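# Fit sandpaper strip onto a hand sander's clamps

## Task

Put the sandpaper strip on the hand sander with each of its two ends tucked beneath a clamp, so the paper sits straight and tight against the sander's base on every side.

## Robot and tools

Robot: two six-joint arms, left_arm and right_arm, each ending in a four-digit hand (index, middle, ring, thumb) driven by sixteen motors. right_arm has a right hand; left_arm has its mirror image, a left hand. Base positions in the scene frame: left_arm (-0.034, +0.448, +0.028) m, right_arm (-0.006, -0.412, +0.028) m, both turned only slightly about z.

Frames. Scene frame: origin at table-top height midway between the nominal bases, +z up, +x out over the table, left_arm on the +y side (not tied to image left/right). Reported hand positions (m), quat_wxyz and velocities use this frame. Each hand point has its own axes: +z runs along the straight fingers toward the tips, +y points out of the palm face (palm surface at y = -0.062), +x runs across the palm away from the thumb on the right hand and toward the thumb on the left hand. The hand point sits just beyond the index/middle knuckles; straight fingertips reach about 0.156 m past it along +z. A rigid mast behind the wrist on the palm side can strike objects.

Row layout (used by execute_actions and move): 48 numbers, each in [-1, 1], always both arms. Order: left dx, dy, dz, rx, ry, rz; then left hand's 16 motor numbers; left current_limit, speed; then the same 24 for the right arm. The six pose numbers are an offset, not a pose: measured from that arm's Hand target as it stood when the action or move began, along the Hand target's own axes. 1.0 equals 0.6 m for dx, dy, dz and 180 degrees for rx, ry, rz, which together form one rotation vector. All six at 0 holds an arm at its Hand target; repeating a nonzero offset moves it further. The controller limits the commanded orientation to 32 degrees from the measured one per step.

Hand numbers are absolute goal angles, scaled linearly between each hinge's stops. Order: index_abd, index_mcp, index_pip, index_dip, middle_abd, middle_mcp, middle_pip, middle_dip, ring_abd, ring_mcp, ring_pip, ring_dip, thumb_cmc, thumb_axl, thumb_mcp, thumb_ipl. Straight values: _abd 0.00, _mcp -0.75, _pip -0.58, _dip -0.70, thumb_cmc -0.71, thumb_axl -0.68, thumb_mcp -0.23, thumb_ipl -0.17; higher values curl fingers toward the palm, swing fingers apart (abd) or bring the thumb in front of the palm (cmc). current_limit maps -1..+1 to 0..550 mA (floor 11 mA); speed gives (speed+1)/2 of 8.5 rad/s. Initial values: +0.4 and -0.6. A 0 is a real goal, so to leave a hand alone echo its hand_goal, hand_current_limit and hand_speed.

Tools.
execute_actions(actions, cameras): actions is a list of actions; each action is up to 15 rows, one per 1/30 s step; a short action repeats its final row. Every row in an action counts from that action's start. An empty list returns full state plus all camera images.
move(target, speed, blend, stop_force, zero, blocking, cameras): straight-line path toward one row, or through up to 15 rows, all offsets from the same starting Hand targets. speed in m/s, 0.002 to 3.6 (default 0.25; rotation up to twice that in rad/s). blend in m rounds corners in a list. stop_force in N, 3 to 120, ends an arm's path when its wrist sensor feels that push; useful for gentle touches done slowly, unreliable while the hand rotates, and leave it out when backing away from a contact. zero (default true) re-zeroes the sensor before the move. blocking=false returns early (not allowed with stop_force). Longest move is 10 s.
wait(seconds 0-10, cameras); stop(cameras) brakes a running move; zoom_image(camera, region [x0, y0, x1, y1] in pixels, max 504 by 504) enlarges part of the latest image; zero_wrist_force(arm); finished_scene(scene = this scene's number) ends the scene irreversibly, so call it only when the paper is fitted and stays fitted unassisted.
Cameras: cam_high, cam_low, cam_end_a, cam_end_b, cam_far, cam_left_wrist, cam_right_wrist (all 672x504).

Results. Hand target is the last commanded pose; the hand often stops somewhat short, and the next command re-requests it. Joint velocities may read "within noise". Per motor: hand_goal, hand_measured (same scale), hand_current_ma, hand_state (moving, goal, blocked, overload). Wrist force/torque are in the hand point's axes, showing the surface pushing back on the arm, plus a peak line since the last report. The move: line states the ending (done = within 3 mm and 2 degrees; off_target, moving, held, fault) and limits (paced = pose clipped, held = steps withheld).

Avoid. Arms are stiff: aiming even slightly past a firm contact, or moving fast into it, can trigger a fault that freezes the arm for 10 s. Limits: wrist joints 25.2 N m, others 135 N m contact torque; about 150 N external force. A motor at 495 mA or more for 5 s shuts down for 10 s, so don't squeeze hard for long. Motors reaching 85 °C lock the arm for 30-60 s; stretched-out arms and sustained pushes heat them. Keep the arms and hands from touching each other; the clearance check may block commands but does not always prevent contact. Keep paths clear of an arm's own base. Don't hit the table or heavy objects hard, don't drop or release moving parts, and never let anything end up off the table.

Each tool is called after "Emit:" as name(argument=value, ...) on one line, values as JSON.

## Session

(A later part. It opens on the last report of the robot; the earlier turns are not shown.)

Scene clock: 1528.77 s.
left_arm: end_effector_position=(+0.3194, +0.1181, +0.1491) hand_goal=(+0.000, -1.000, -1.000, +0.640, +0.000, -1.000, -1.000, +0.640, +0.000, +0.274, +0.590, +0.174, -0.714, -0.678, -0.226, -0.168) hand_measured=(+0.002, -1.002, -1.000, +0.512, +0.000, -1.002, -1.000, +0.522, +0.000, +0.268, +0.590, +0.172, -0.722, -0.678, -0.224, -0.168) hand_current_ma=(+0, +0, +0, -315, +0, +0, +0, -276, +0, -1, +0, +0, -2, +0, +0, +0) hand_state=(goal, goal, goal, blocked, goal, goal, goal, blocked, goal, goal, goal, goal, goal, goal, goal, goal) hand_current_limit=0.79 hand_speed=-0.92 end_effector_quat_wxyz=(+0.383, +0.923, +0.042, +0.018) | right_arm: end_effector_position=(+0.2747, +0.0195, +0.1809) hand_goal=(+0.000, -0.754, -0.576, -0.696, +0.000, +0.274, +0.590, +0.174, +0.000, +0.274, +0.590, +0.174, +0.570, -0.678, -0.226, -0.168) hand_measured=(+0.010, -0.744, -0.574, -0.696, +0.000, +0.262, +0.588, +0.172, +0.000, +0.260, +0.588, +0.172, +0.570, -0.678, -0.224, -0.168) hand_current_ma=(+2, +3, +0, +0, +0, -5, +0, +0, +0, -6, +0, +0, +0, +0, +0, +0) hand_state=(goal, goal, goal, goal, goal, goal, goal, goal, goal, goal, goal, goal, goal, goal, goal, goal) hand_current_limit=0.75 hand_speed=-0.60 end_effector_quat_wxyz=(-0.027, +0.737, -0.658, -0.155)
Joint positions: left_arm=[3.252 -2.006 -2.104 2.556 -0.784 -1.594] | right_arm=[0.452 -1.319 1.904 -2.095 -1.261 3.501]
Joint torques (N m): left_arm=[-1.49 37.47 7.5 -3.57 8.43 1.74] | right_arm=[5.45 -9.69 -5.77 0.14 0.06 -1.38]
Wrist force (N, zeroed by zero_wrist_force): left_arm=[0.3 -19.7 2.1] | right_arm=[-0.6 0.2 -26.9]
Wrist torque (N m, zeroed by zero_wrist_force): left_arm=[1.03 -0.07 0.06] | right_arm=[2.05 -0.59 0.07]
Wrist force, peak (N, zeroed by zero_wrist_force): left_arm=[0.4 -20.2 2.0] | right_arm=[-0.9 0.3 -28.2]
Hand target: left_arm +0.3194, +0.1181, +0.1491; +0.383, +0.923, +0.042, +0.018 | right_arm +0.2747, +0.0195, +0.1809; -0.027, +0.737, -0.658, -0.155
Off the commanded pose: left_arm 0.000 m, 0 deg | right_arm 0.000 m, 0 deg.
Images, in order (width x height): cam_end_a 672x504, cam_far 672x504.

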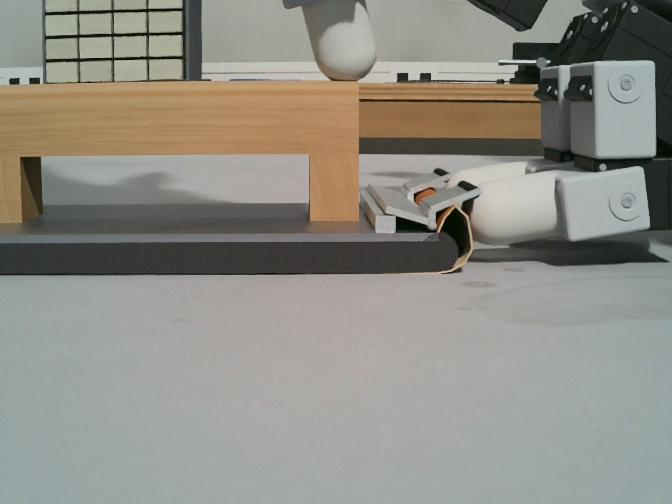

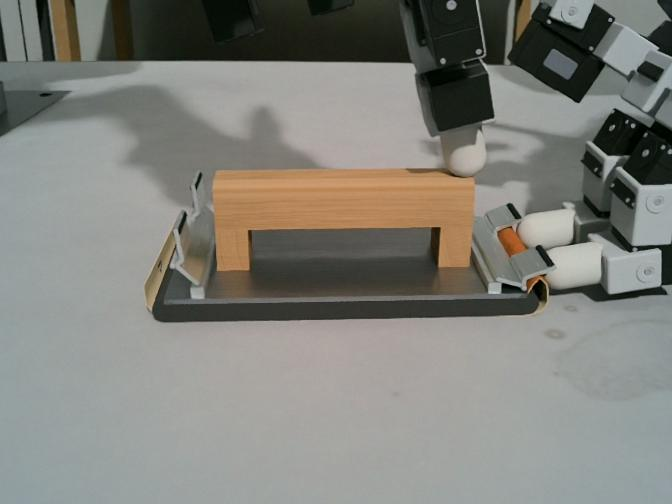

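Emit:
execute_actions(actions=[[[0,0,0,0,0,0, 0,-1,-1,0.76, 0,-1,-1,0.76, 0,0.274,0.590,0.174, -0.714,-0.678,-0.226,-0.168, 0.79,-0.92, 0,0,0,0,0,0, 0,-0.754,-0.576,-0.696, 0,0.274,0.590,0.174, 0,0.274,0.590,0.174, 0.570,-0.678,-0.226,-0.168, 0.75,-0.6]],[[0,0,0,0,0,0, 0,-1,-1,0.76, 0,-1,-1,0.76, 0,0.274,0.590,0.174, -0.714,-0.678,-0.226,-0.168, 0.79,-0.92, 0,0,0,0,0,0, 0,-0.754,-0.576,-0.696, 0,0.274,0.590,0.174, 0,0.274,0.590,0.174, 0.570,-0.678,-0.226,-0.168, 0.75,-0.6]]], cameras=["cam_end_a","cam_far"])

Emit:
zoom_image(camera="cam_end_a", region=[360, 130, 600, 300])

Scene clock: 1537.10 s.
left_arm: end_effector_position=(+0.3194, +0.1181, +0.1491) hand_goal=(+0.000, -1.000, -1.000, +0.760, +0.000, -1.000, -1.000, +0.760, +0.000, +0.274, +0.590, +0.174, -0.714, -0.678, -0.226, -0.168) hand_measured=(+0.002, -1.002, -1.000, +0.672, -0.004, -1.002, -1.000, +0.692, +0.000, +0.268, +0.590, +0.172, -0.722, -0.678, -0.224, -0.168) hand_current_ma=(+0, +0, +0, -164, -1, +0, +0, -103, +0, -1, +0, +0, -2, +0, +0, +0) hand_state=(goal, goal, goal, blocked, goal, goal, goal, blocked, goal, goal, goal, goal, goal, goal, goal, goal) hand_current_limit=0.79 hand_speed=-0.92 end_effector_quat_wxyz=(+0.383, +0.923, +0.042, +0.018) | right_arm: end_effector_position=(+0.2747, +0.0195, +0.1809) hand_goal=(+0.000, -0.754, -0.576, -0.696, +0.000, +0.274, +0.590, +0.174, +0.000, +0.274, +0.590, +0.174, +0.570, -0.678, -0.226, -0.168) hand_measured=(+0.010, -0.744, -0.574, -0.696, +0.000, +0.262, +0.588, +0.172, +0.000, +0.260, +0.588, +0.172, +0.570, -0.678, -0.224, -0.168) hand_current_ma=(+2, +3, +0, +0, +0, -5, +0, +0, +0, -6, +0, +0, +0, +0, +0, +0) hand_state=(goal, goal, goal, goal, goal, goal, goal, goal, goal, goal, goal, goal, goal, goal, goal, goal) hand_current_limit=0.75 hand_speed=-0.60 end_effector_quat_wxyz=(-0.027, +0.737, -0.658, -0.155)
Joint positions: left_arm=[3.252 -2.006 -2.104 2.556 -0.784 -1.594] | right_arm=[0.452 -1.319 1.904 -2.095 -1.261 3.501]
Joint torques (N m): left_arm=[-10.84 39.22 18.32 -3.47 4 1.48] | right_arm=[5.38 -10.53 -6.22 0.26 0.09 -1.4]
Wrist force (N, zeroed by zero_wrist_force): left_arm=[0.6 -13.8 0.5] | right_arm=[-0.6 0.4 -26.5]
Wrist torque (N m, zeroed by zero_wrist_force): left_arm=[0.74 0.01 0.04] | right_arm=[2.00 -0.58 0.09]
Wrist force, peak (N, zeroed by zero_wrist_force): left_arm=[0.3 -20.2 2.4] | right_arm=[-0.7 0.6 -28.3]
Hand target: left_arm +0.3194, +0.1181, +0.1491; +0.383, +0.923, +0.042, +0.018 | right_arm +0.2747, +0.0195, +0.1809; -0.027, +0.737, -0.658, -0.155
Off the commanded pose: left_arm 0.000 m, 0 deg | right_arm 0.000 m, 0 deg.
Images, in order (width x height): cam_end_a 672x504, cam_far 672x504.

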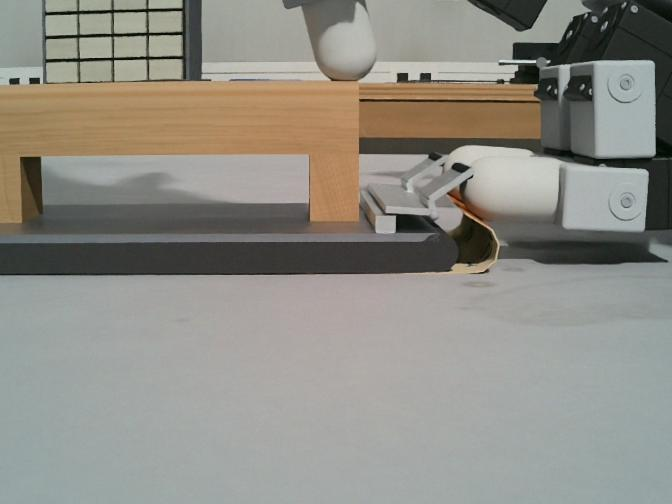

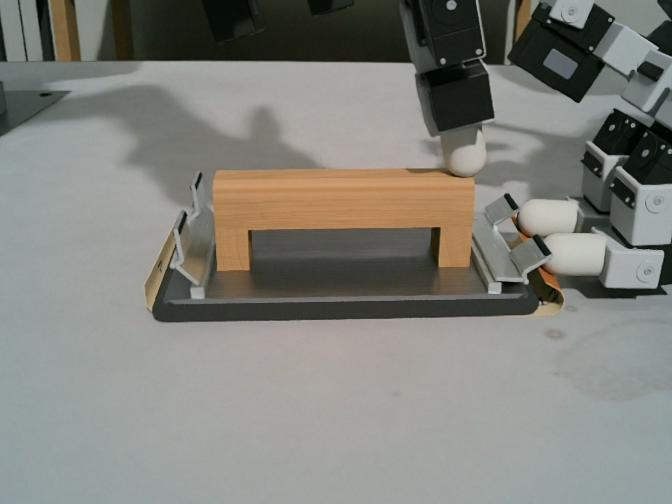

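Scaled by 2.100 from the camera's 672x504 image, which has a finer 960x720 frame.

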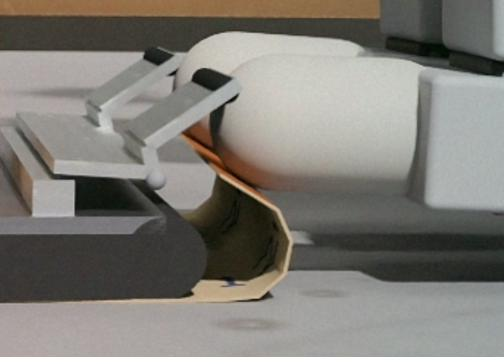

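Emit:
move(target=[[0,0.0165,-0.0071,0,0,0, 0,-1,-1,0.78, 0,-1,-1,0.78, 0,0.274,0.590,0.174, -0.714,-0.678,-0.226,-0.168, 0.79,-0.92, 0,0,0,0,0,0, 0,-0.754,-0.576,-0.696, 0,0.274,0.590,0.174, 0,0.274,0.590,0.174, 0.570,-0.678,-0.226,-0.168, 0.75,-0.6],[0,0.0353,-0.0118,0,0,0, 0,-1,-1,0.78, 0,-1,-1,0.78, 0,0.274,0.590,0.174, -0.714,-0.678,-0.226,-0.168, 0.79,-0.92, 0,0,0,0,0,0, 0,-0.754,-0.576,-0.696, 0,0.274,0.590,0.174, 0,0.274,0.590,0.174, 0.570,-0.678,-0.226,-0.168, 0.75,-0.6]], speed=0.015, stop_force=15, cameras=["cam_end_a","cam_far"])

Emit:
zoom_image(camera="cam_end_a", region=[360, 110, 600, 300])

Scene clock: 1544.10 s.
left_arm: end_effector_position=(+0.3203, +0.1082, +0.1691) hand_goal=(+0.000, -1.000, -1.000, +0.780, +0.000, -1.000, -1.000, +0.780, +0.000, +0.274, +0.590, +0.174, -0.714, -0.678, -0.226, -0.168) hand_measured=(+0.002, -1.000, -1.000, +0.782, -0.002, -1.000, -1.000, +0.780, +0.000, +0.268, +0.590, +0.172, -0.722, -0.678, -0.224, -0.168) hand_current_ma=(+0, +0, +0, +0, +0, +0, +0, +0, +0, -1, +0, +0, -2, +0, +0, +0) hand_state=(goal, goal, goal, goal, goal, goal, goal, goal, goal, goal, goal, goal, goal, goal, goal, goal) hand_current_limit=0.79 hand_speed=-0.92 end_effector_quat_wxyz=(+0.383, +0.923, +0.042, +0.018) | right_arm: end_effector_position=(+0.2747, +0.0195, +0.1809) hand_goal=(+0.000, -0.754, -0.576, -0.696, +0.000, +0.274, +0.590, +0.174, +0.000, +0.274, +0.590, +0.174, +0.570, -0.678, -0.226, -0.168) hand_measured=(+0.008, -0.744, -0.574, -0.696, +0.000, +0.262, +0.588, +0.172, +0.000, +0.260, +0.588, +0.172, +0.570, -0.678, -0.224, -0.168) hand_current_ma=(+1, +3, +0, +0, +0, -5, +0, +0, +0, -6, +0, +0, +0, +0, +0, +0) hand_state=(goal, goal, goal, goal, goal, goal, goal, goal, goal, goal, goal, goal, goal, goal, goal, goal) hand_current_limit=0.75 hand_speed=-0.60 end_effector_quat_wxyz=(-0.027, +0.737, -0.658, -0.155)
Joint positions: left_arm=[3.22 -1.963 -2.08 2.521 -0.785 -1.641] | right_arm=[0.452 -1.319 1.904 -2.095 -1.261 3.501]
Joint torques (N m): left_arm=[-8.91 42.71 22.36 -3.89 0 -1.24] | right_arm=[4.49 -10.6 -5.58 0.11 0.14 -1.35]
Wrist force (N, zeroed by zero_wrist_force): left_arm=[0.4 0.0 -0.3] | right_arm=[-0.9 -0.1 -22.0]
Wrist torque (N m, zeroed by zero_wrist_force): left_arm=[0.00 -0.06 0.13] | right_arm=[1.68 -0.48 0.05]
Wrist force, peak (N, zeroed by zero_wrist_force): left_arm=[0.8 -14.9 1.0] | right_arm=[-0.9 0.1 -26.8]
Hand target: left_arm +0.3203, +0.1082, +0.1691; +0.383, +0.923, +0.042, +0.018 | right_arm +0.2747, +0.0195, +0.1809; -0.027, +0.737, -0.658, -0.155
Off the commanded pose: left_arm 0.000 m, 0 deg | right_arm 0.000 m, 0 deg.
move: done
Images, in order (width x height): cam_end_a 672x504, cam_far 672x504.

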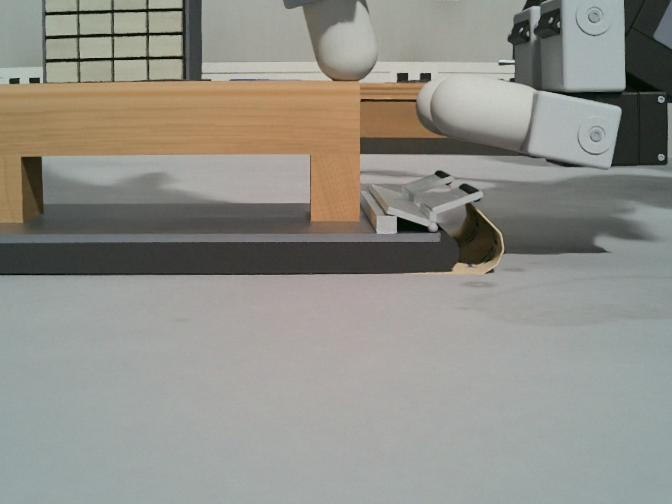

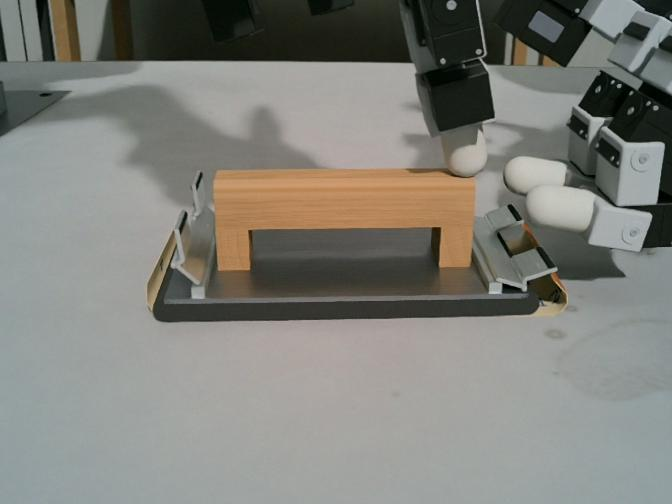

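Scaled by 2.100 from the camera's 672x504 image, which has a finer 960x720 frame.

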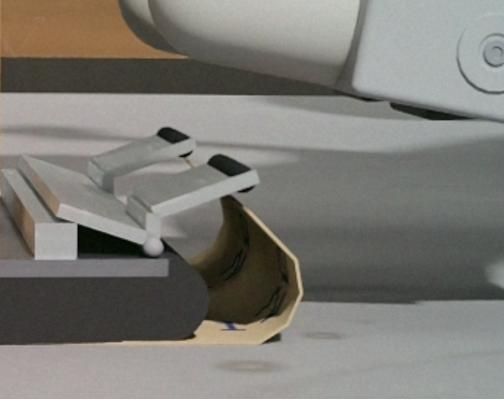

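Emit:
move(target=[[0,-0.0353,-0.0353,0,0,0, 0,-1,-1,0.78, 0,-1,-1,0.78, 0,0.274,0.590,0.174, -0.714,-0.678,-0.226,-0.168, 0.79,-0.7, 0,0,0,0,0,0, 0,-0.754,-0.576,-0.696, 0,0.274,0.590,0.174, 0,0.274,0.590,0.174, 0.570,-0.678,-0.226,-0.168, 0.75,-0.6],[0,-0.0514,-0.0052,0,0,0, 0,-1,-1,0.348, 0,-1,-1,0.348, 0,0.274,0.590,0.174, -0.714,-0.678,-0.226,-0.168, 0.79,-0.7, 0,0,0,0,0,0, 0,-0.754,-0.576,-0.696, 0,0.274,0.590,0.174, 0,0.274,0.590,0.174, 0.570,-0.678,-0.226,-0.168, 0.75,-0.6]], speed=0.06)

Emit:
move(target=[0,0.0166,0.0180,0,0,0, 0,-1,-1,0.348, 0,-1,-1,0.348, 0,0.274,0.590,0.174, -0.714,-0.678,-0.226,-0.168, 0.79,-0.7, 0,0,0,0,0,0, 0,-0.754,-0.576,-0.696, 0,0.274,0.590,0.174, 0,0.274,0.590,0.174, 0.570,-0.678,-0.226,-0.168, 0.75,-0.6], speed=0.02, stop_force=12, cameras=["cam_end_a","cam_far"])

Emit:
zoom_image(camera="cam_end_a", region=[360, 130, 600, 300])

Scene clock: 1562.23 s.
left_arm: end_effector_position=(+0.3181, +0.1320, +0.1495) hand_goal=(+0.000, -1.000, -1.000, +0.348, +0.000, -1.000, -1.000, +0.348, +0.000, +0.274, +0.590, +0.174, -0.714, -0.678, -0.226, -0.168) hand_measured=(+0.002, -1.000, -1.000, +0.354, -0.002, -1.000, -1.000, +0.354, +0.000, +0.268, +0.590, +0.172, -0.722, -0.678, -0.224, -0.168) hand_current_ma=(+0, +0, +0, +2, +0, +0, +0, +2, +0, -1, +0, +0, -2, +0, +0, +0) hand_state=(goal, goal, goal, goal, goal, goal, goal, goal, goal, goal, goal, goal, goal, goal, goal, goal) hand_current_limit=0.79 hand_speed=-0.70 end_effector_quat_wxyz=(+0.383, +0.923, +0.042, +0.018) | right_arm: end_effector_position=(+0.2747, +0.0195, +0.1809) hand_goal=(+0.000, -0.754, -0.576, -0.696, +0.000, +0.274, +0.590, +0.174, +0.000, +0.274, +0.590, +0.174, +0.570, -0.678, -0.226, -0.168) hand_measured=(+0.008, -0.744, -0.574, -0.696, +0.000, +0.262, +0.588, +0.172, +0.000, +0.260, +0.588, +0.172, +0.570, -0.678, -0.224, -0.168) hand_current_ma=(+1, +3, +0, +0, +0, -5, +0, +0, +0, -6, +0, +0, +0, +0, +0, +0) hand_state=(goal, goal, goal, goal, goal, goal, goal, goal, goal, goal, goal, goal, goal, goal, goal, goal) hand_current_limit=0.75 hand_speed=-0.60 end_effector_quat_wxyz=(-0.027, +0.737, -0.658, -0.155)
Joint positions: left_arm=[3.299 -2.006 -2.124 2.529 -0.784 -1.528] | right_arm=[0.452 -1.319 1.904 -2.095 -1.261 3.501]
Joint torques (N m): left_arm=[-8.91 16.03 20.54 -0.61 2.7 -1.23] | right_arm=[5.05 -10.84 -6.94 0.22 0.12 -1.31]
Wrist force (N, zeroed by zero_wrist_force): left_arm=[-0.1 0.7 -0.7] | right_arm=[-0.9 0.1 -22.7]
Wrist torque (N m, zeroed by zero_wrist_force): left_arm=[0.00 0.01 0.09] | right_arm=[1.66 -0.51 0.06]
Wrist force, peak (N, zeroed by zero_wrist_force): left_arm=[0.2 1.1 -0.5] | right_arm=[-1.0 0.2 -23.2]
Hand target: left_arm +0.3181, +0.1320, +0.1495; +0.383, +0.923, +0.042, +0.018 | right_arm +0.2747, +0.0195, +0.1809; -0.027, +0.737, -0.658, -0.155
Off the commanded pose: left_arm 0.000 m, 0 deg | right_arm 0.000 m, 0 deg.
move: done

Scene clock: 1564.23 s.
left_arm: end_effector_position=(+0.3194, +0.1179, +0.1490) hand_goal=(+0.000, -1.000, -1.000, +0.348, +0.000, -1.000, -1.000, +0.348, +0.000, +0.274, +0.590, +0.174, -0.714, -0.678, -0.226, -0.168) hand_measured=(+0.004, -1.000, -1.000, +0.360, -0.002, -1.000, -1.000, +0.362, +0.000, +0.268, +0.590, +0.172, -0.722, -0.678, -0.224, -0.168) hand_current_ma=(+1, +0, +0, +6, +0, +0, +0, +7, +0, -1, +0, +0, -2, +0, +0, +0) hand_state=(goal, goal, goal, goal, goal, goal, goal, goal, goal, goal, goal, goal, goal, goal, goal, goal) hand_current_limit=0.79 hand_speed=-0.70 end_effector_quat_wxyz=(+0.383, +0.923, +0.042, +0.018) | right_arm: end_effector_position=(+0.2747, +0.0195, +0.1809) hand_goal=(+0.000, -0.754, -0.576, -0.696, +0.000, +0.274, +0.590, +0.174, +0.000, +0.274, +0.590, +0.174, +0.570, -0.678, -0.226, -0.168) hand_measured=(+0.008, -0.744, -0.574, -0.696, +0.000, +0.262, +0.588, +0.172, +0.000, +0.260, +0.588, +0.172, +0.570, -0.678, -0.224, -0.168) hand_current_ma=(+1, +3, +0, +0, +0, -5, +0, +0, +0, -6, +0, +0, +0, +0, +0, +0) hand_state=(goal, goal, goal, goal, goal, goal, goal, goal, goal, goal, goal, goal, goal, goal, goal, goal) hand_current_limit=0.75 hand_speed=-0.60 end_effector_quat_wxyz=(-0.027, +0.737, -0.658, -0.155)
Joint positions: left_arm=[3.252 -2.006 -2.104 2.557 -0.784 -1.595] | right_arm=[0.452 -1.319 1.904 -2.095 -1.261 3.501]
Joint torques (N m): left_arm=[8.97 23.66 -5.5 -3.07 3.72 1.72] | right_arm=[4.25 -11.3 -5.99 0.45 0.15 -1.32]
Wrist force (N, zeroed by zero_wrist_force): left_arm=[0.0 -0.1 -13.0] | right_arm=[-0.7 0.1 -22.8]
Wrist torque (N m, zeroed by zero_wrist_force): left_arm=[1.34 -0.06 0.07] | right_arm=[1.71 -0.50 0.08]
Wrist force, peak (N, zeroed by zero_wrist_force): left_arm=[-0.1 -0.6 -16.0] | right_arm=[-1.0 0.1 -23.1]
Hand target: left_arm +0.3194, +0.1179, +0.1490; +0.383, +0.923, +0.042, +0.018 (not the last commanded pose) | right_arm +0.2747, +0.0195, +0.1809; -0.027, +0.737, -0.658, -0.155
Off the commanded pose: left_arm 0.001 m, 0 deg | right_arm 0.000 m, 0 deg.
move: contact (left_arm)
Images, in order (width x height): cam_end_a 672x504, cam_far 672x504.

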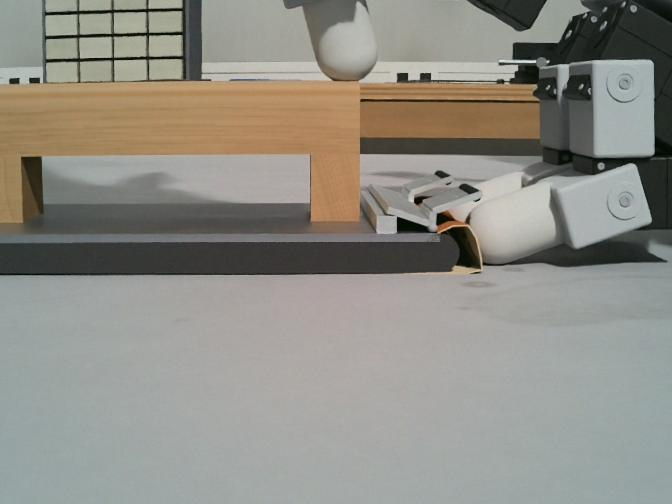

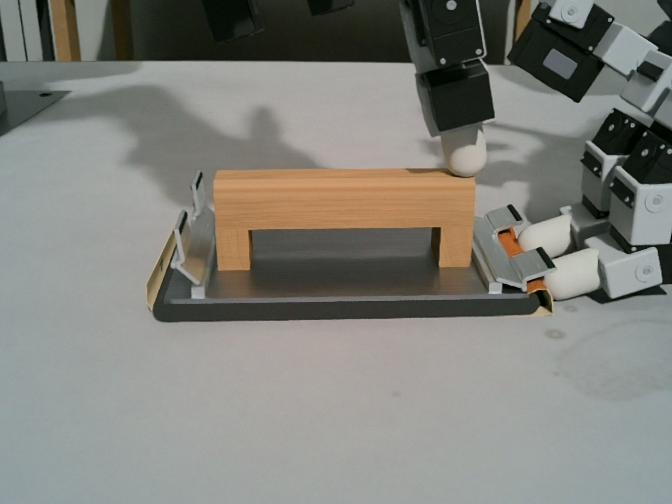

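Scaled by 2.100 from the camera's 672x504 image, which has a finer 960x720 frame.

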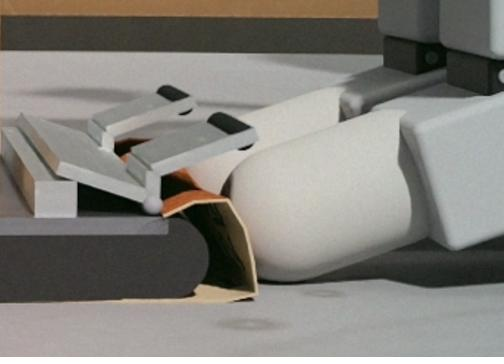

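Emit:
execute_actions(actions=[[[0,0,0,0,0,0, 0,-1,-1,0.60, 0,-1,-1,0.60, 0,0.274,0.590,0.174, -0.714,-0.678,-0.226,-0.168, 0.79,-0.92, 0,0,0,0,0,0, 0,-0.754,-0.576,-0.696, 0,0.274,0.590,0.174, 0,0.274,0.590,0.174, 0.570,-0.678,-0.226,-0.168, 0.75,-0.6]],[[0,0,0,0,0,0, 0,-1,-1,0.76, 0,-1,-1,0.76, 0,0.274,0.590,0.174, -0.714,-0.678,-0.226,-0.168, 0.79,-0.92, 0,0,0,0,0,0, 0,-0.754,-0.576,-0.696, 0,0.274,0.590,0.174, 0,0.274,0.590,0.174, 0.570,-0.678,-0.226,-0.168, 0.75,-0.6]],[[0,0,0,0,0,0, 0,-1,-1,0.76, 0,-1,-1,0.76, 0,0.274,0.590,0.174, -0.714,-0.678,-0.226,-0.168, 0.79,-0.92, 0,0,0,0,0,0, 0,-0.754,-0.576,-0.696, 0,0.274,0.590,0.174, 0,0.274,0.590,0.174, 0.570,-0.678,-0.226,-0.168, 0.75,-0.6]]], cameras=["cam_end_a","cam_far"])

Emit:
zoom_image(camera="cam_end_a", region=[360, 130, 600, 300])

Scene clock: 1571.67 s.
left_arm: end_effector_position=(+0.3194, +0.1179, +0.1490) hand_goal=(+0.000, -1.000, -1.000, +0.760, +0.000, -1.000, -1.000, +0.760, +0.000, +0.274, +0.590, +0.174, -0.714, -0.678, -0.226, -0.168) hand_measured=(+0.004, -1.002, -1.000, +0.672, -0.006, -1.002, -1.000, +0.692, +0.000, +0.268, +0.590, +0.172, -0.722, -0.678, -0.224, -0.168) hand_current_ma=(+0, +0, +0, -166, -1, +0, +0, -105, +0, -1, +0, +0, -2, +0, +0, +0) hand_state=(goal, goal, goal, blocked, goal, goal, goal, blocked, goal, goal, goal, goal, goal, goal, goal, goal) hand_current_limit=0.79 hand_speed=-0.92 end_effector_quat_wxyz=(+0.383, +0.923, +0.042, +0.018) | right_arm: end_effector_position=(+0.2747, +0.0195, +0.1809) hand_goal=(+0.000, -0.754, -0.576, -0.696, +0.000, +0.274, +0.590, +0.174, +0.000, +0.274, +0.590, +0.174, +0.570, -0.678, -0.226, -0.168) hand_measured=(+0.008, -0.744, -0.574, -0.696, +0.000, +0.262, +0.588, +0.172, +0.000, +0.260, +0.588, +0.172, +0.570, -0.678, -0.224, -0.168) hand_current_ma=(+2, +4, +0, +0, +0, -5, +0, +0, +0, -6, +0, +0, +0, +0, +0, +0) hand_state=(goal, goal, goal, goal, goal, goal, goal, goal, goal, goal, goal, goal, goal, goal, goal, goal) hand_current_limit=0.75 hand_speed=-0.60 end_effector_quat_wxyz=(-0.027, +0.737, -0.658, -0.155)
Joint positions: left_arm=[3.252 -2.006 -2.104 2.557 -0.784 -1.595] | right_arm=[0.452 -1.319 1.904 -2.095 -1.261 3.501]
Joint torques (N m): left_arm=[7.49 37.91 3.18 -3.56 4.62 1.87] | right_arm=[4.62 -11.68 -5.73 0.44 0.01 -1.09]
Wrist force (N, zeroed by zero_wrist_force): left_arm=[0.9 -13.6 1.0] | right_arm=[-0.6 0.2 -24.6]
Wrist torque (N m, zeroed by zero_wrist_force): left_arm=[0.69 -0.01 0.10] | right_arm=[1.86 -0.54 0.09]
Wrist force, peak (N, zeroed by zero_wrist_force): left_arm=[0.0 -19.8 2.1] | right_arm=[-0.6 0.4 -26.9]
Hand target: left_arm +0.3194, +0.1179, +0.1490; +0.383, +0.923, +0.042, +0.018 | right_arm +0.2747, +0.0195, +0.1809; -0.027, +0.737, -0.658, -0.155
Off the commanded pose: left_arm 0.000 m, 0 deg | right_arm 0.000 m, 0 deg.
Images, in order (width x height): cam_end_a 672x504, cam_far 672x504.

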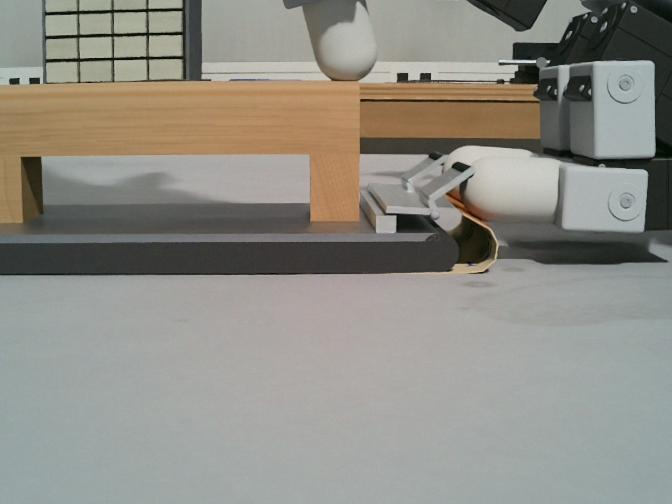

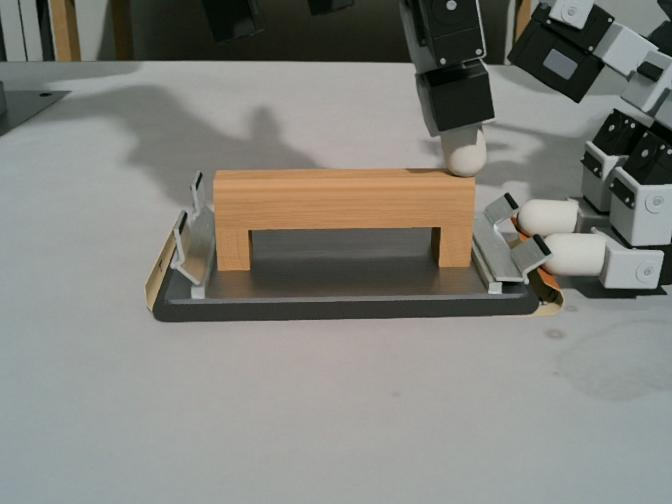

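Scaled by 2.100 from the camera's 672x504 image, which has a finer 960x720 frame.

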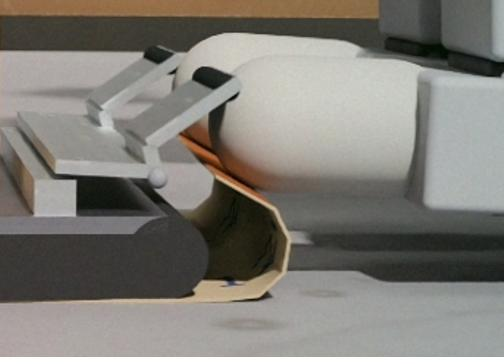

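Emit:
move(target=[[0,0.0047,0.0009,0,0,0, 0,-1,-1,0.76, 0,-1,-1,0.76, 0,0.274,0.590,0.174, -0.714,-0.678,-0.226,-0.168, 0.79,-0.92, 0,0,0,0,0,0, 0,-0.754,-0.576,-0.696, 0,0.274,0.590,0.174, 0,0.274,0.590,0.174, 0.570,-0.678,-0.226,-0.168, 0.75,-0.6],[0,0.0128,-0.0032,0,0,0, 0,-1,-1,0.76, 0,-1,-1,0.76, 0,0.274,0.590,0.174, -0.714,-0.678,-0.226,-0.168, 0.79,-0.92, 0,0,0,0,0,0, 0,-0.754,-0.576,-0.696, 0,0.274,0.590,0.174, 0,0.274,0.590,0.174, 0.570,-0.678,-0.226,-0.168, 0.75,-0.6]], speed=0.01, stop_force=15, cameras=["cam_end_a","cam_far"])

Emit:
zoom_image(camera="cam_end_a", region=[360, 110, 600, 300])

Scene clock: 1580.63 s.
left_arm: end_effector_position=(+0.3198, +0.1139, +0.1558) hand_goal=(+0.000, -1.000, -1.000, +0.760, +0.000, -1.000, -1.000, +0.760, +0.000, +0.274, +0.590, +0.174, -0.714, -0.678, -0.226, -0.168) hand_measured=(+0.002, -1.002, -1.000, +0.712, -0.006, -1.000, -1.000, +0.744, +0.000, +0.268, +0.590, +0.172, -0.722, -0.678, -0.224, -0.168) hand_current_ma=(+0, +0, +0, -60, -1, +0, +0, -8, +0, -1, +0, +0, -2, +0, +0, +0) hand_state=(goal, goal, goal, blocked, goal, goal, goal, goal, goal, goal, goal, goal, goal, goal, goal, goal) hand_current_limit=0.79 hand_speed=-0.92 end_effector_quat_wxyz=(+0.383, +0.923, +0.042, +0.018) | right_arm: end_effector_position=(+0.2747, +0.0195, +0.1809) hand_goal=(+0.000, -0.754, -0.576, -0.696, +0.000, +0.274, +0.590, +0.174, +0.000, +0.274, +0.590, +0.174, +0.570, -0.678, -0.226, -0.168) hand_measured=(+0.008, -0.744, -0.574, -0.696, +0.000, +0.262, +0.588, +0.172, +0.000, +0.260, +0.588, +0.172, +0.570, -0.678, -0.224, -0.168) hand_current_ma=(+2, +4, +0, +0, +0, -5, +0, +0, +0, -6, +0, +0, +0, +0, +0, +0) hand_state=(goal, goal, goal, goal, goal, goal, goal, goal, goal, goal, goal, goal, goal, goal, goal, goal) hand_current_limit=0.75 hand_speed=-0.60 end_effector_quat_wxyz=(-0.027, +0.737, -0.658, -0.155)
Joint positions: left_arm=[3.238 -1.991 -2.095 2.546 -0.784 -1.614] | right_arm=[0.452 -1.319 1.904 -2.095 -1.261 3.501]
Joint torques (N m): left_arm=[-12.01 43.24 22.23 -4.35 2.22 -0.85] | right_arm=[5.69 -12.21 -6.78 0.17 -0.02 -1.36]
Wrist force (N, zeroed by zero_wrist_force): left_arm=[0.3 -6.8 -0.1] | right_arm=[-0.6 0.2 -22.6]
Wrist torque (N m, zeroed by zero_wrist_force): left_arm=[0.39 -0.03 0.06] | right_arm=[1.77 -0.56 0.08]
Wrist force, peak (N, zeroed by zero_wrist_force): left_arm=[0.7 -14.5 1.6] | right_arm=[-0.8 0.2 -25.2]
Hand target: left_arm +0.3198, +0.1139, +0.1558; +0.383, +0.923, +0.042, +0.018 | right_arm +0.2747, +0.0195, +0.1809; -0.027, +0.737, -0.658, -0.155
Off the commanded pose: left_arm 0.000 m, 0 deg | right_arm 0.000 m, 0 deg.
move: done
Images, in order (width x height): cam_end_a 672x504, cam_far 672x504.

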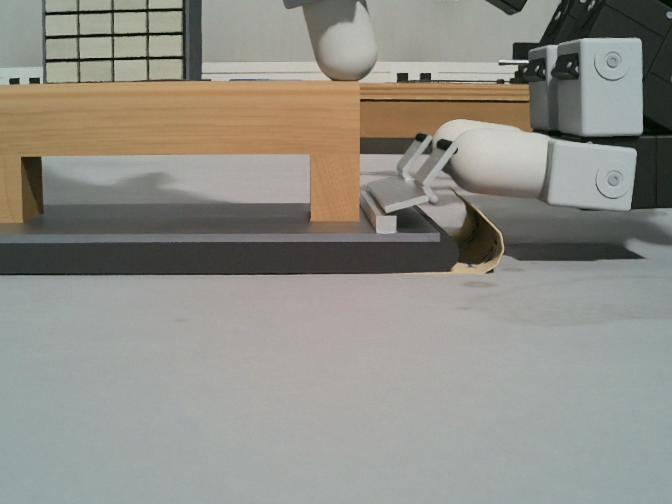

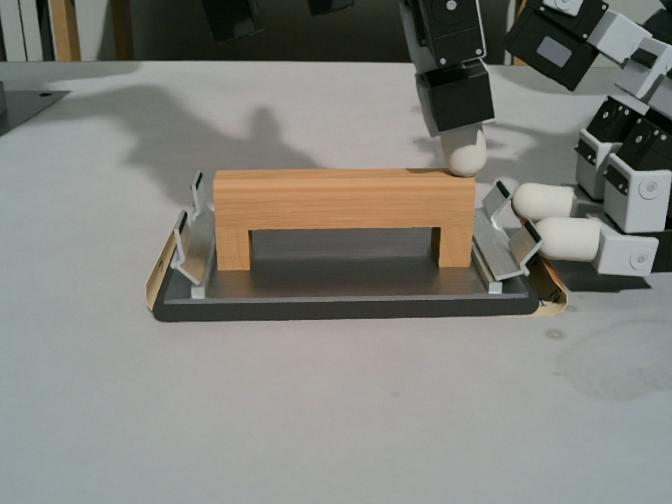

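Scaled by 2.100 from the camera's 672x504 image, which has a finer 960x720 frame.

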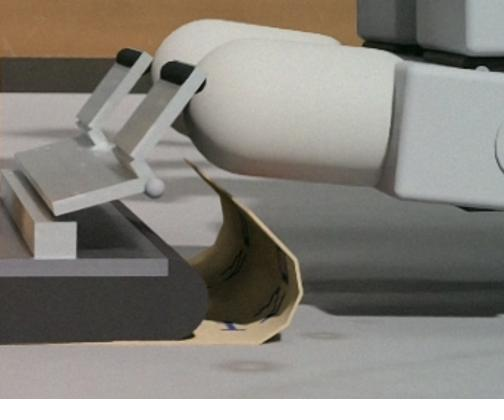

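Emit:
move(target=[[0,0.0088,-0.0022,0,0,0, 0,-1,-1,0.76, 0,-1,-1,0.76, 0,0.274,0.590,0.174, -0.714,-0.678,-0.226,-0.168, 0.79,-0.92, 0,0,0,0,0,0, 0,-0.754,-0.576,-0.696, 0,0.274,0.590,0.174, 0,0.274,0.590,0.174, 0.570,-0.678,-0.226,-0.168, 0.75,-0.6],[0,0.0182,-0.0031,0,0,0, 0,-1,-1,0.76, 0,-1,-1,0.76, 0,0.274,0.590,0.174, -0.714,-0.678,-0.226,-0.168, 0.79,-0.92, 0,0,0,0,0,0, 0,-0.754,-0.576,-0.696, 0,0.274,0.590,0.174, 0,0.274,0.590,0.174, 0.570,-0.678,-0.226,-0.168, 0.75,-0.6]], speed=0.01, stop_force=12, cameras=["cam_end_a","cam_far"])

Emit:
zoom_image(camera="cam_end_a", region=[360, 110, 600, 300])

Scene clock: 1589.27 s.
left_arm: end_effector_position=(+0.3204, +0.1075, +0.1648) hand_goal=(+0.000, -1.000, -1.000, +0.760, +0.000, -1.000, -1.000, +0.760, +0.000, +0.274, +0.590, +0.174, -0.714, -0.678, -0.226, -0.168) hand_measured=(+0.002, -1.000, -1.000, +0.756, -0.002, -1.000, -1.000, +0.756, +0.000, +0.268, +0.590, +0.172, -0.722, -0.678, -0.224, -0.168) hand_current_ma=(+0, +0, +0, -1, +0, +0, +0, -1, +0, -1, +0, +0, -2, +0, +0, +0) hand_state=(goal, goal, goal, goal, goal, goal, goal, goal, goal, goal, goal, goal, goal, goal, goal, goal) hand_current_limit=0.79 hand_speed=-0.92 end_effector_quat_wxyz=(+0.383, +0.923, +0.042, +0.018) | right_arm: end_effector_position=(+0.2747, +0.0195, +0.1809) hand_goal=(+0.000, -0.754, -0.576, -0.696, +0.000, +0.274, +0.590, +0.174, +0.000, +0.274, +0.590, +0.174, +0.570, -0.678, -0.226, -0.168) hand_measured=(+0.008, -0.744, -0.574, -0.696, +0.000, +0.262, +0.588, +0.172, +0.000, +0.260, +0.588, +0.172, +0.570, -0.678, -0.224, -0.168) hand_current_ma=(+1, +4, +0, +0, +0, -5, +0, +0, +0, -6, +0, +0, +0, +0, +0, +0) hand_state=(goal, goal, goal, goal, goal, goal, goal, goal, goal, goal, goal, goal, goal, goal, goal, goal) hand_current_limit=0.75 hand_speed=-0.60 end_effector_quat_wxyz=(-0.027, +0.737, -0.658, -0.155)
Joint positions: left_arm=[3.218 -1.972 -2.081 2.534 -0.785 -1.643] | right_arm=[0.452 -1.319 1.904 -2.095 -1.261 3.501]
Joint torques (N m): left_arm=[-9.76 43.01 22.36 -3.99 0.09 -1.15] | right_arm=[5.68 -10.65 -6.4 0.26 0.02 -1.14]
Wrist force (N, zeroed by zero_wrist_force): left_arm=[0.4 0.4 -0.3] | right_arm=[-1.0 0.1 -21.8]
Wrist torque (N m, zeroed by zero_wrist_force): left_arm=[0.04 -0.08 0.12] | right_arm=[1.70 -0.48 0.05]
Wrist force, peak (N, zeroed by zero_wrist_force): left_arm=[0.5 -7.3 -0.2] | right_arm=[-1.1 0.3 -23.9]
Hand target: left_arm +0.3204, +0.1075, +0.1648; +0.383, +0.923, +0.042, +0.018 | right_arm +0.2747, +0.0195, +0.1809; -0.027, +0.737, -0.658, -0.155
Off the commanded pose: left_arm 0.000 m, 0 deg | right_arm 0.000 m, 0 deg.
move: done
Images, in order (width x height): cam_end_a 672x504, cam_far 672x504.

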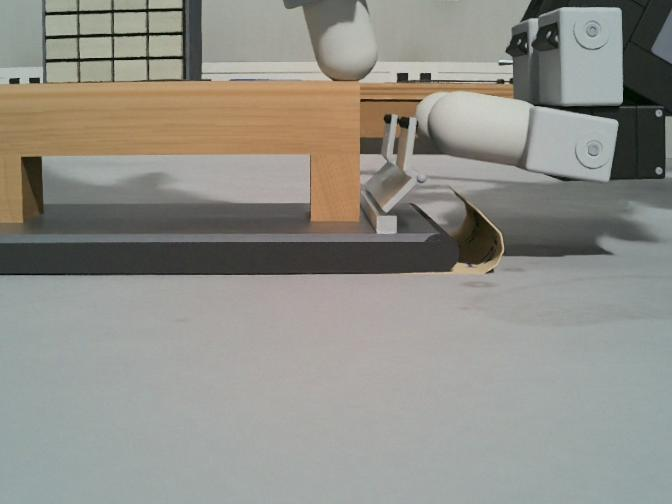

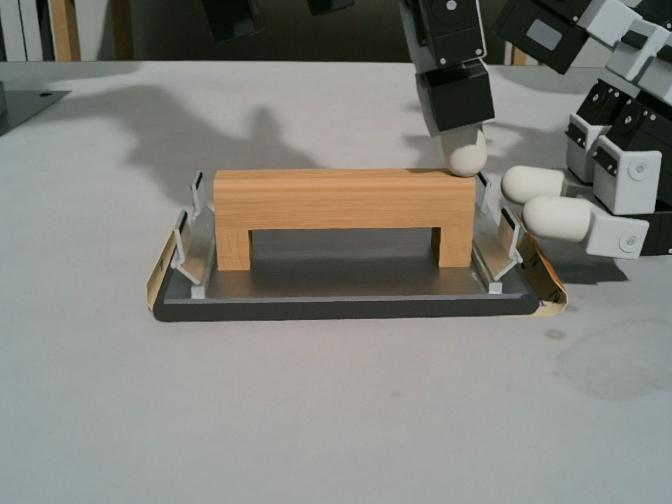

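Scaled by 2.100 from the camera's 672x504 image, which has a finer 960x720 frame.

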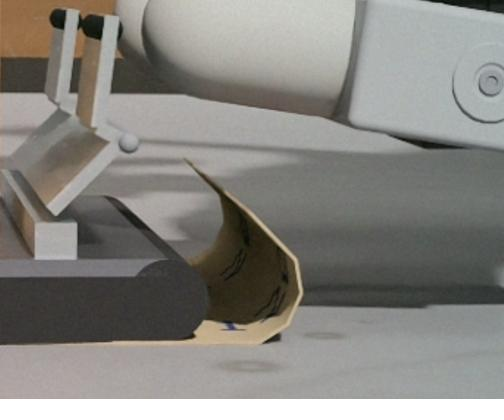

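Emit:
move(target=[[0,-0.0471,-0.0471,0,0,0,0,-1,-1,0.76,0,-1,-1,0.76,0,0.274,0.590,0.174,-0.714,-0.678,-0.226,-0.168,0.79,-0.92,0,0,0,0,0,0,0,-0.754,-0.576,-0.696,0,0.274,0.590,0.174,0,0.274,0.590,0.174,0.570,-0.678,-0.226,-0.168,0.75,-0.6],[0,-0.0471,-0.0471,0,0,0,0,-1,-1,0.76,0,-1,-1,0.76,0,0.274,0.590,0.174,-0.714,-0.678,-0.226,-0.168,0.79,-0.92,-0.0132,0.0082,-0.0476,0,0,0,0,-0.754,-0.576,-0.696,0,0.274,0.590,0.174,0,0.274,0.590,0.174,0.570,-0.678,-0.226,-0.168,0.75,-0.6]], speed=0.1, cameras=["all"])

Scene clock: 1611.87 s.
left_arm: end_effector_position=(+0.3167, +0.1473, +0.1647) hand_goal=(+0.000, -1.000, -1.000, +0.760, +0.000, -1.000, -1.000, +0.760, +0.000, +0.274, +0.590, +0.174, -0.714, -0.678, -0.226, -0.168) hand_measured=(+0.002, -1.000, -1.000, +0.756, -0.002, -1.000, -1.000, +0.756, +0.000, +0.268, +0.590, +0.172, -0.722, -0.678, -0.224, -0.168) hand_current_ma=(+0, +0, +0, -1, +0, +0, +0, -1, +0, -1, +0, +0, -2, +0, +0, +0) hand_state=(goal, goal, goal, goal, goal, goal, goal, goal, goal, goal, goal, goal, goal, goal, goal, goal) hand_current_limit=0.79 hand_speed=-0.92 end_effector_quat_wxyz=(+0.383, +0.923, +0.042, +0.018) | right_arm: end_effector_position=(+0.2747, +0.0195, +0.2108) hand_goal=(+0.000, -0.754, -0.576, -0.696, +0.000, +0.274, +0.590, +0.174, +0.000, +0.274, +0.590, +0.174, +0.570, -0.678, -0.226, -0.168) hand_measured=(+0.006, -0.752, -0.574, -0.696, +0.000, +0.262, +0.588, +0.172, +0.000, +0.260, +0.588, +0.172, +0.570, -0.678, -0.224, -0.168) hand_current_ma=(+1, +0, +0, +0, +0, -5, +0, +0, +0, -6, +0, +0, +0, +0, +0, +0) hand_state=(goal, goal, goal, goal, goal, goal, goal, goal, goal, goal, goal, goal, goal, goal, goal, goal) hand_current_limit=0.75 hand_speed=-0.60 end_effector_quat_wxyz=(-0.027, +0.737, -0.658, -0.155)
Joint positions: left_arm=[3.352 -1.973 -2.137 2.457 -0.787 -1.453] | right_arm=[0.452 -1.357 1.865 -2.017 -1.261 3.501]
Joint torques (N m): left_arm=[11.64 14.03 -5.36 -3.89 0.2 1.96] | right_arm=[1.82 -40.01 -26.5 -1.32 -0.06 -1.22]
Wrist force (N, zeroed by zero_wrist_force): left_arm=[0.0 0.2 -0.1] | right_arm=[-0.1 0.2 0.1]
Wrist torque (N m, zeroed by zero_wrist_force): left_arm=[0.01 -0.01 0.00] | right_arm=[-0.02 -0.01 0.13]
Wrist force, peak (N, zeroed by zero_wrist_force): left_arm=[0.2 1.1 0.0] | right_arm=[-0.9 0.2 -23.0]
Hand target: left_arm +0.3167, +0.1473, +0.1647; +0.383, +0.923, +0.042, +0.018 | right_arm +0.2747, +0.0195, +0.2109; -0.027, +0.737, -0.658, -0.155
Off the commanded pose: left_arm 0.000 m, 0 deg | right_arm 0.000 m, 0 deg.
move: done

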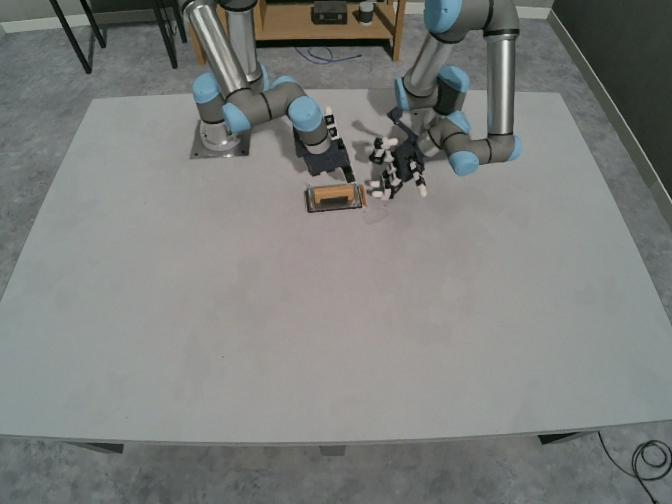

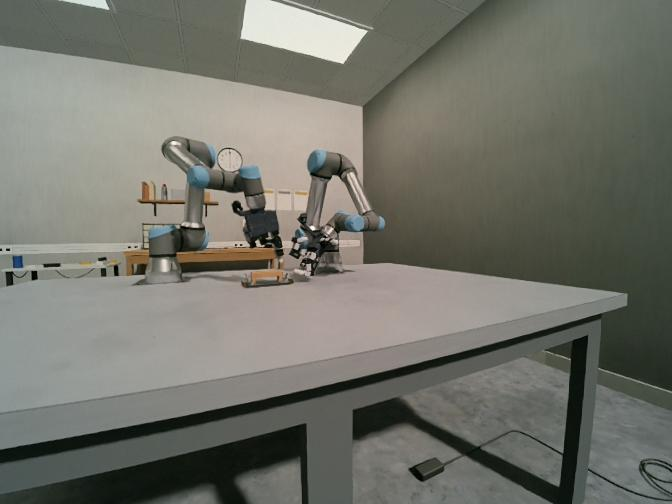

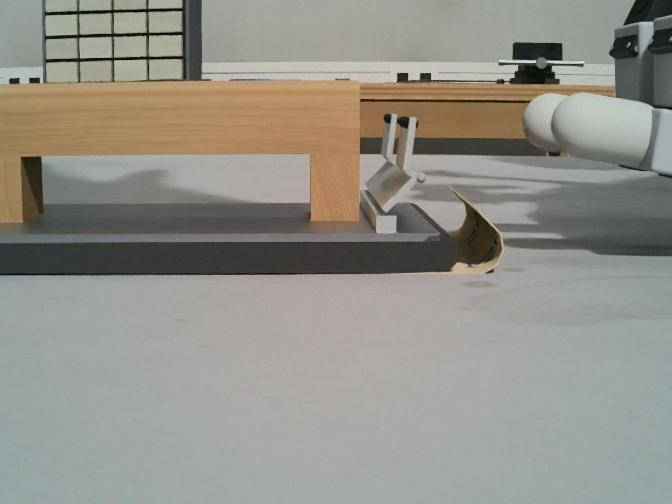

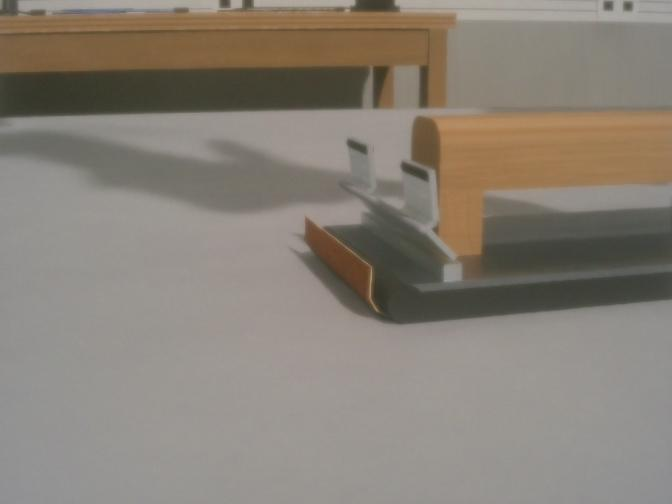

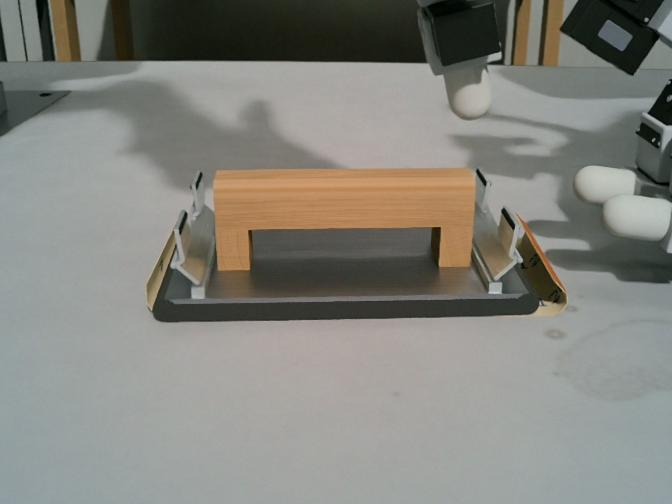

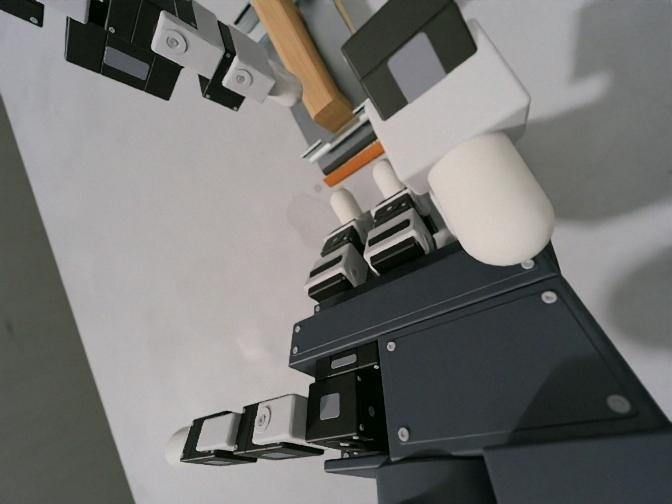

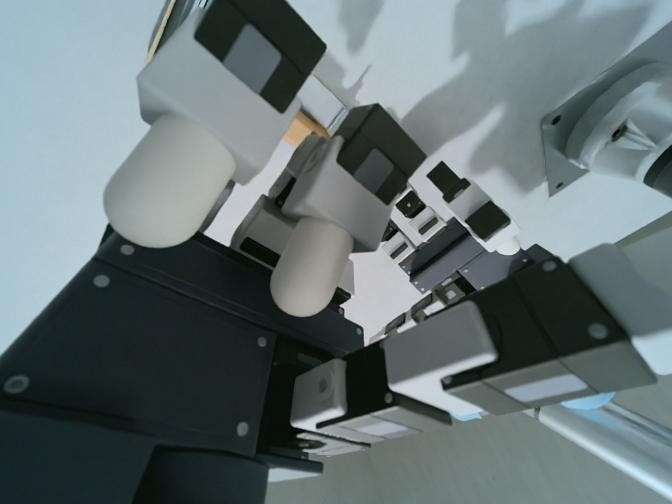

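Emit:
zoom_image(camera="cam_far", region=[130, 150, 590, 340])

Emit:
zoom_image(camera="cam_end_a", region=[340, 100, 560, 290])

Emit:
zoom_image(camera="cam_end_b", region=[280, 130, 500, 330])

Emit:
zoom_image(camera="cam_high", region=[290, 160, 390, 230])

Emit:
zoom_image(camera="cam_left_wrist", region=[230, 0, 420, 210])

Scaled by 1.096 from the camera's 672x504 image, which has a finer 960x720 frame.

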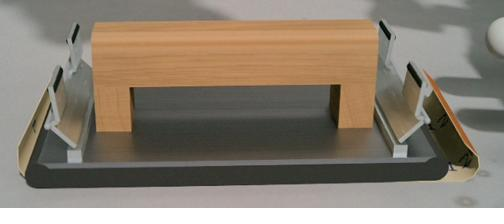

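Scaled by 2.291 from the camera's 672x504 image, which has a finer 960x720 frame.

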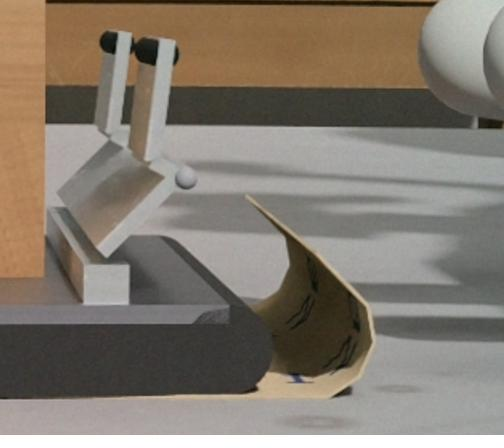

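Scaled by 2.291 from the camera's 672x504 image, which has a finer 960x720 frame.

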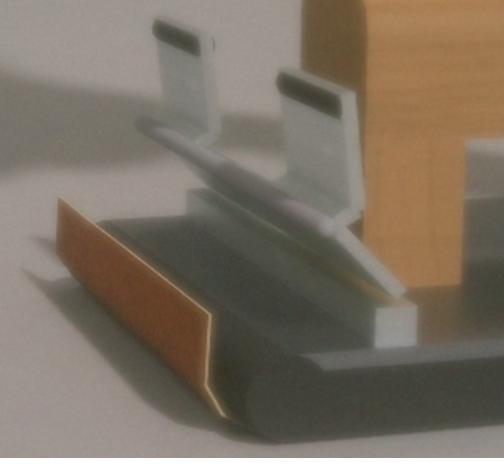

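Scaled by 5.040 from the camera's 672x504 image, which has a finer 960x720 frame.

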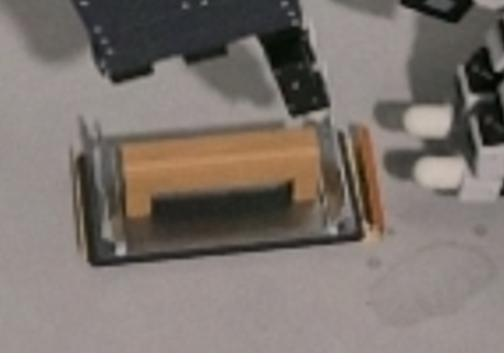

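Scaled by 2.400 from the camera's 672x504 image, which has a finer 960x720 frame.

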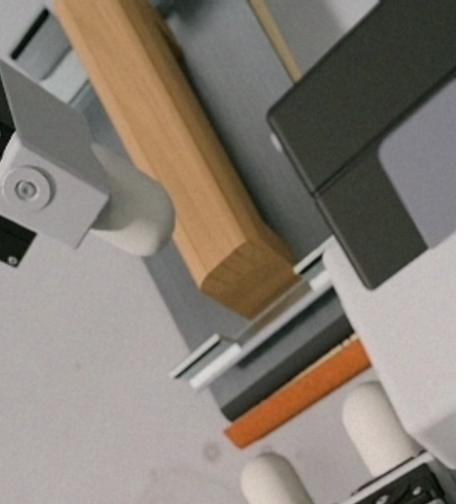

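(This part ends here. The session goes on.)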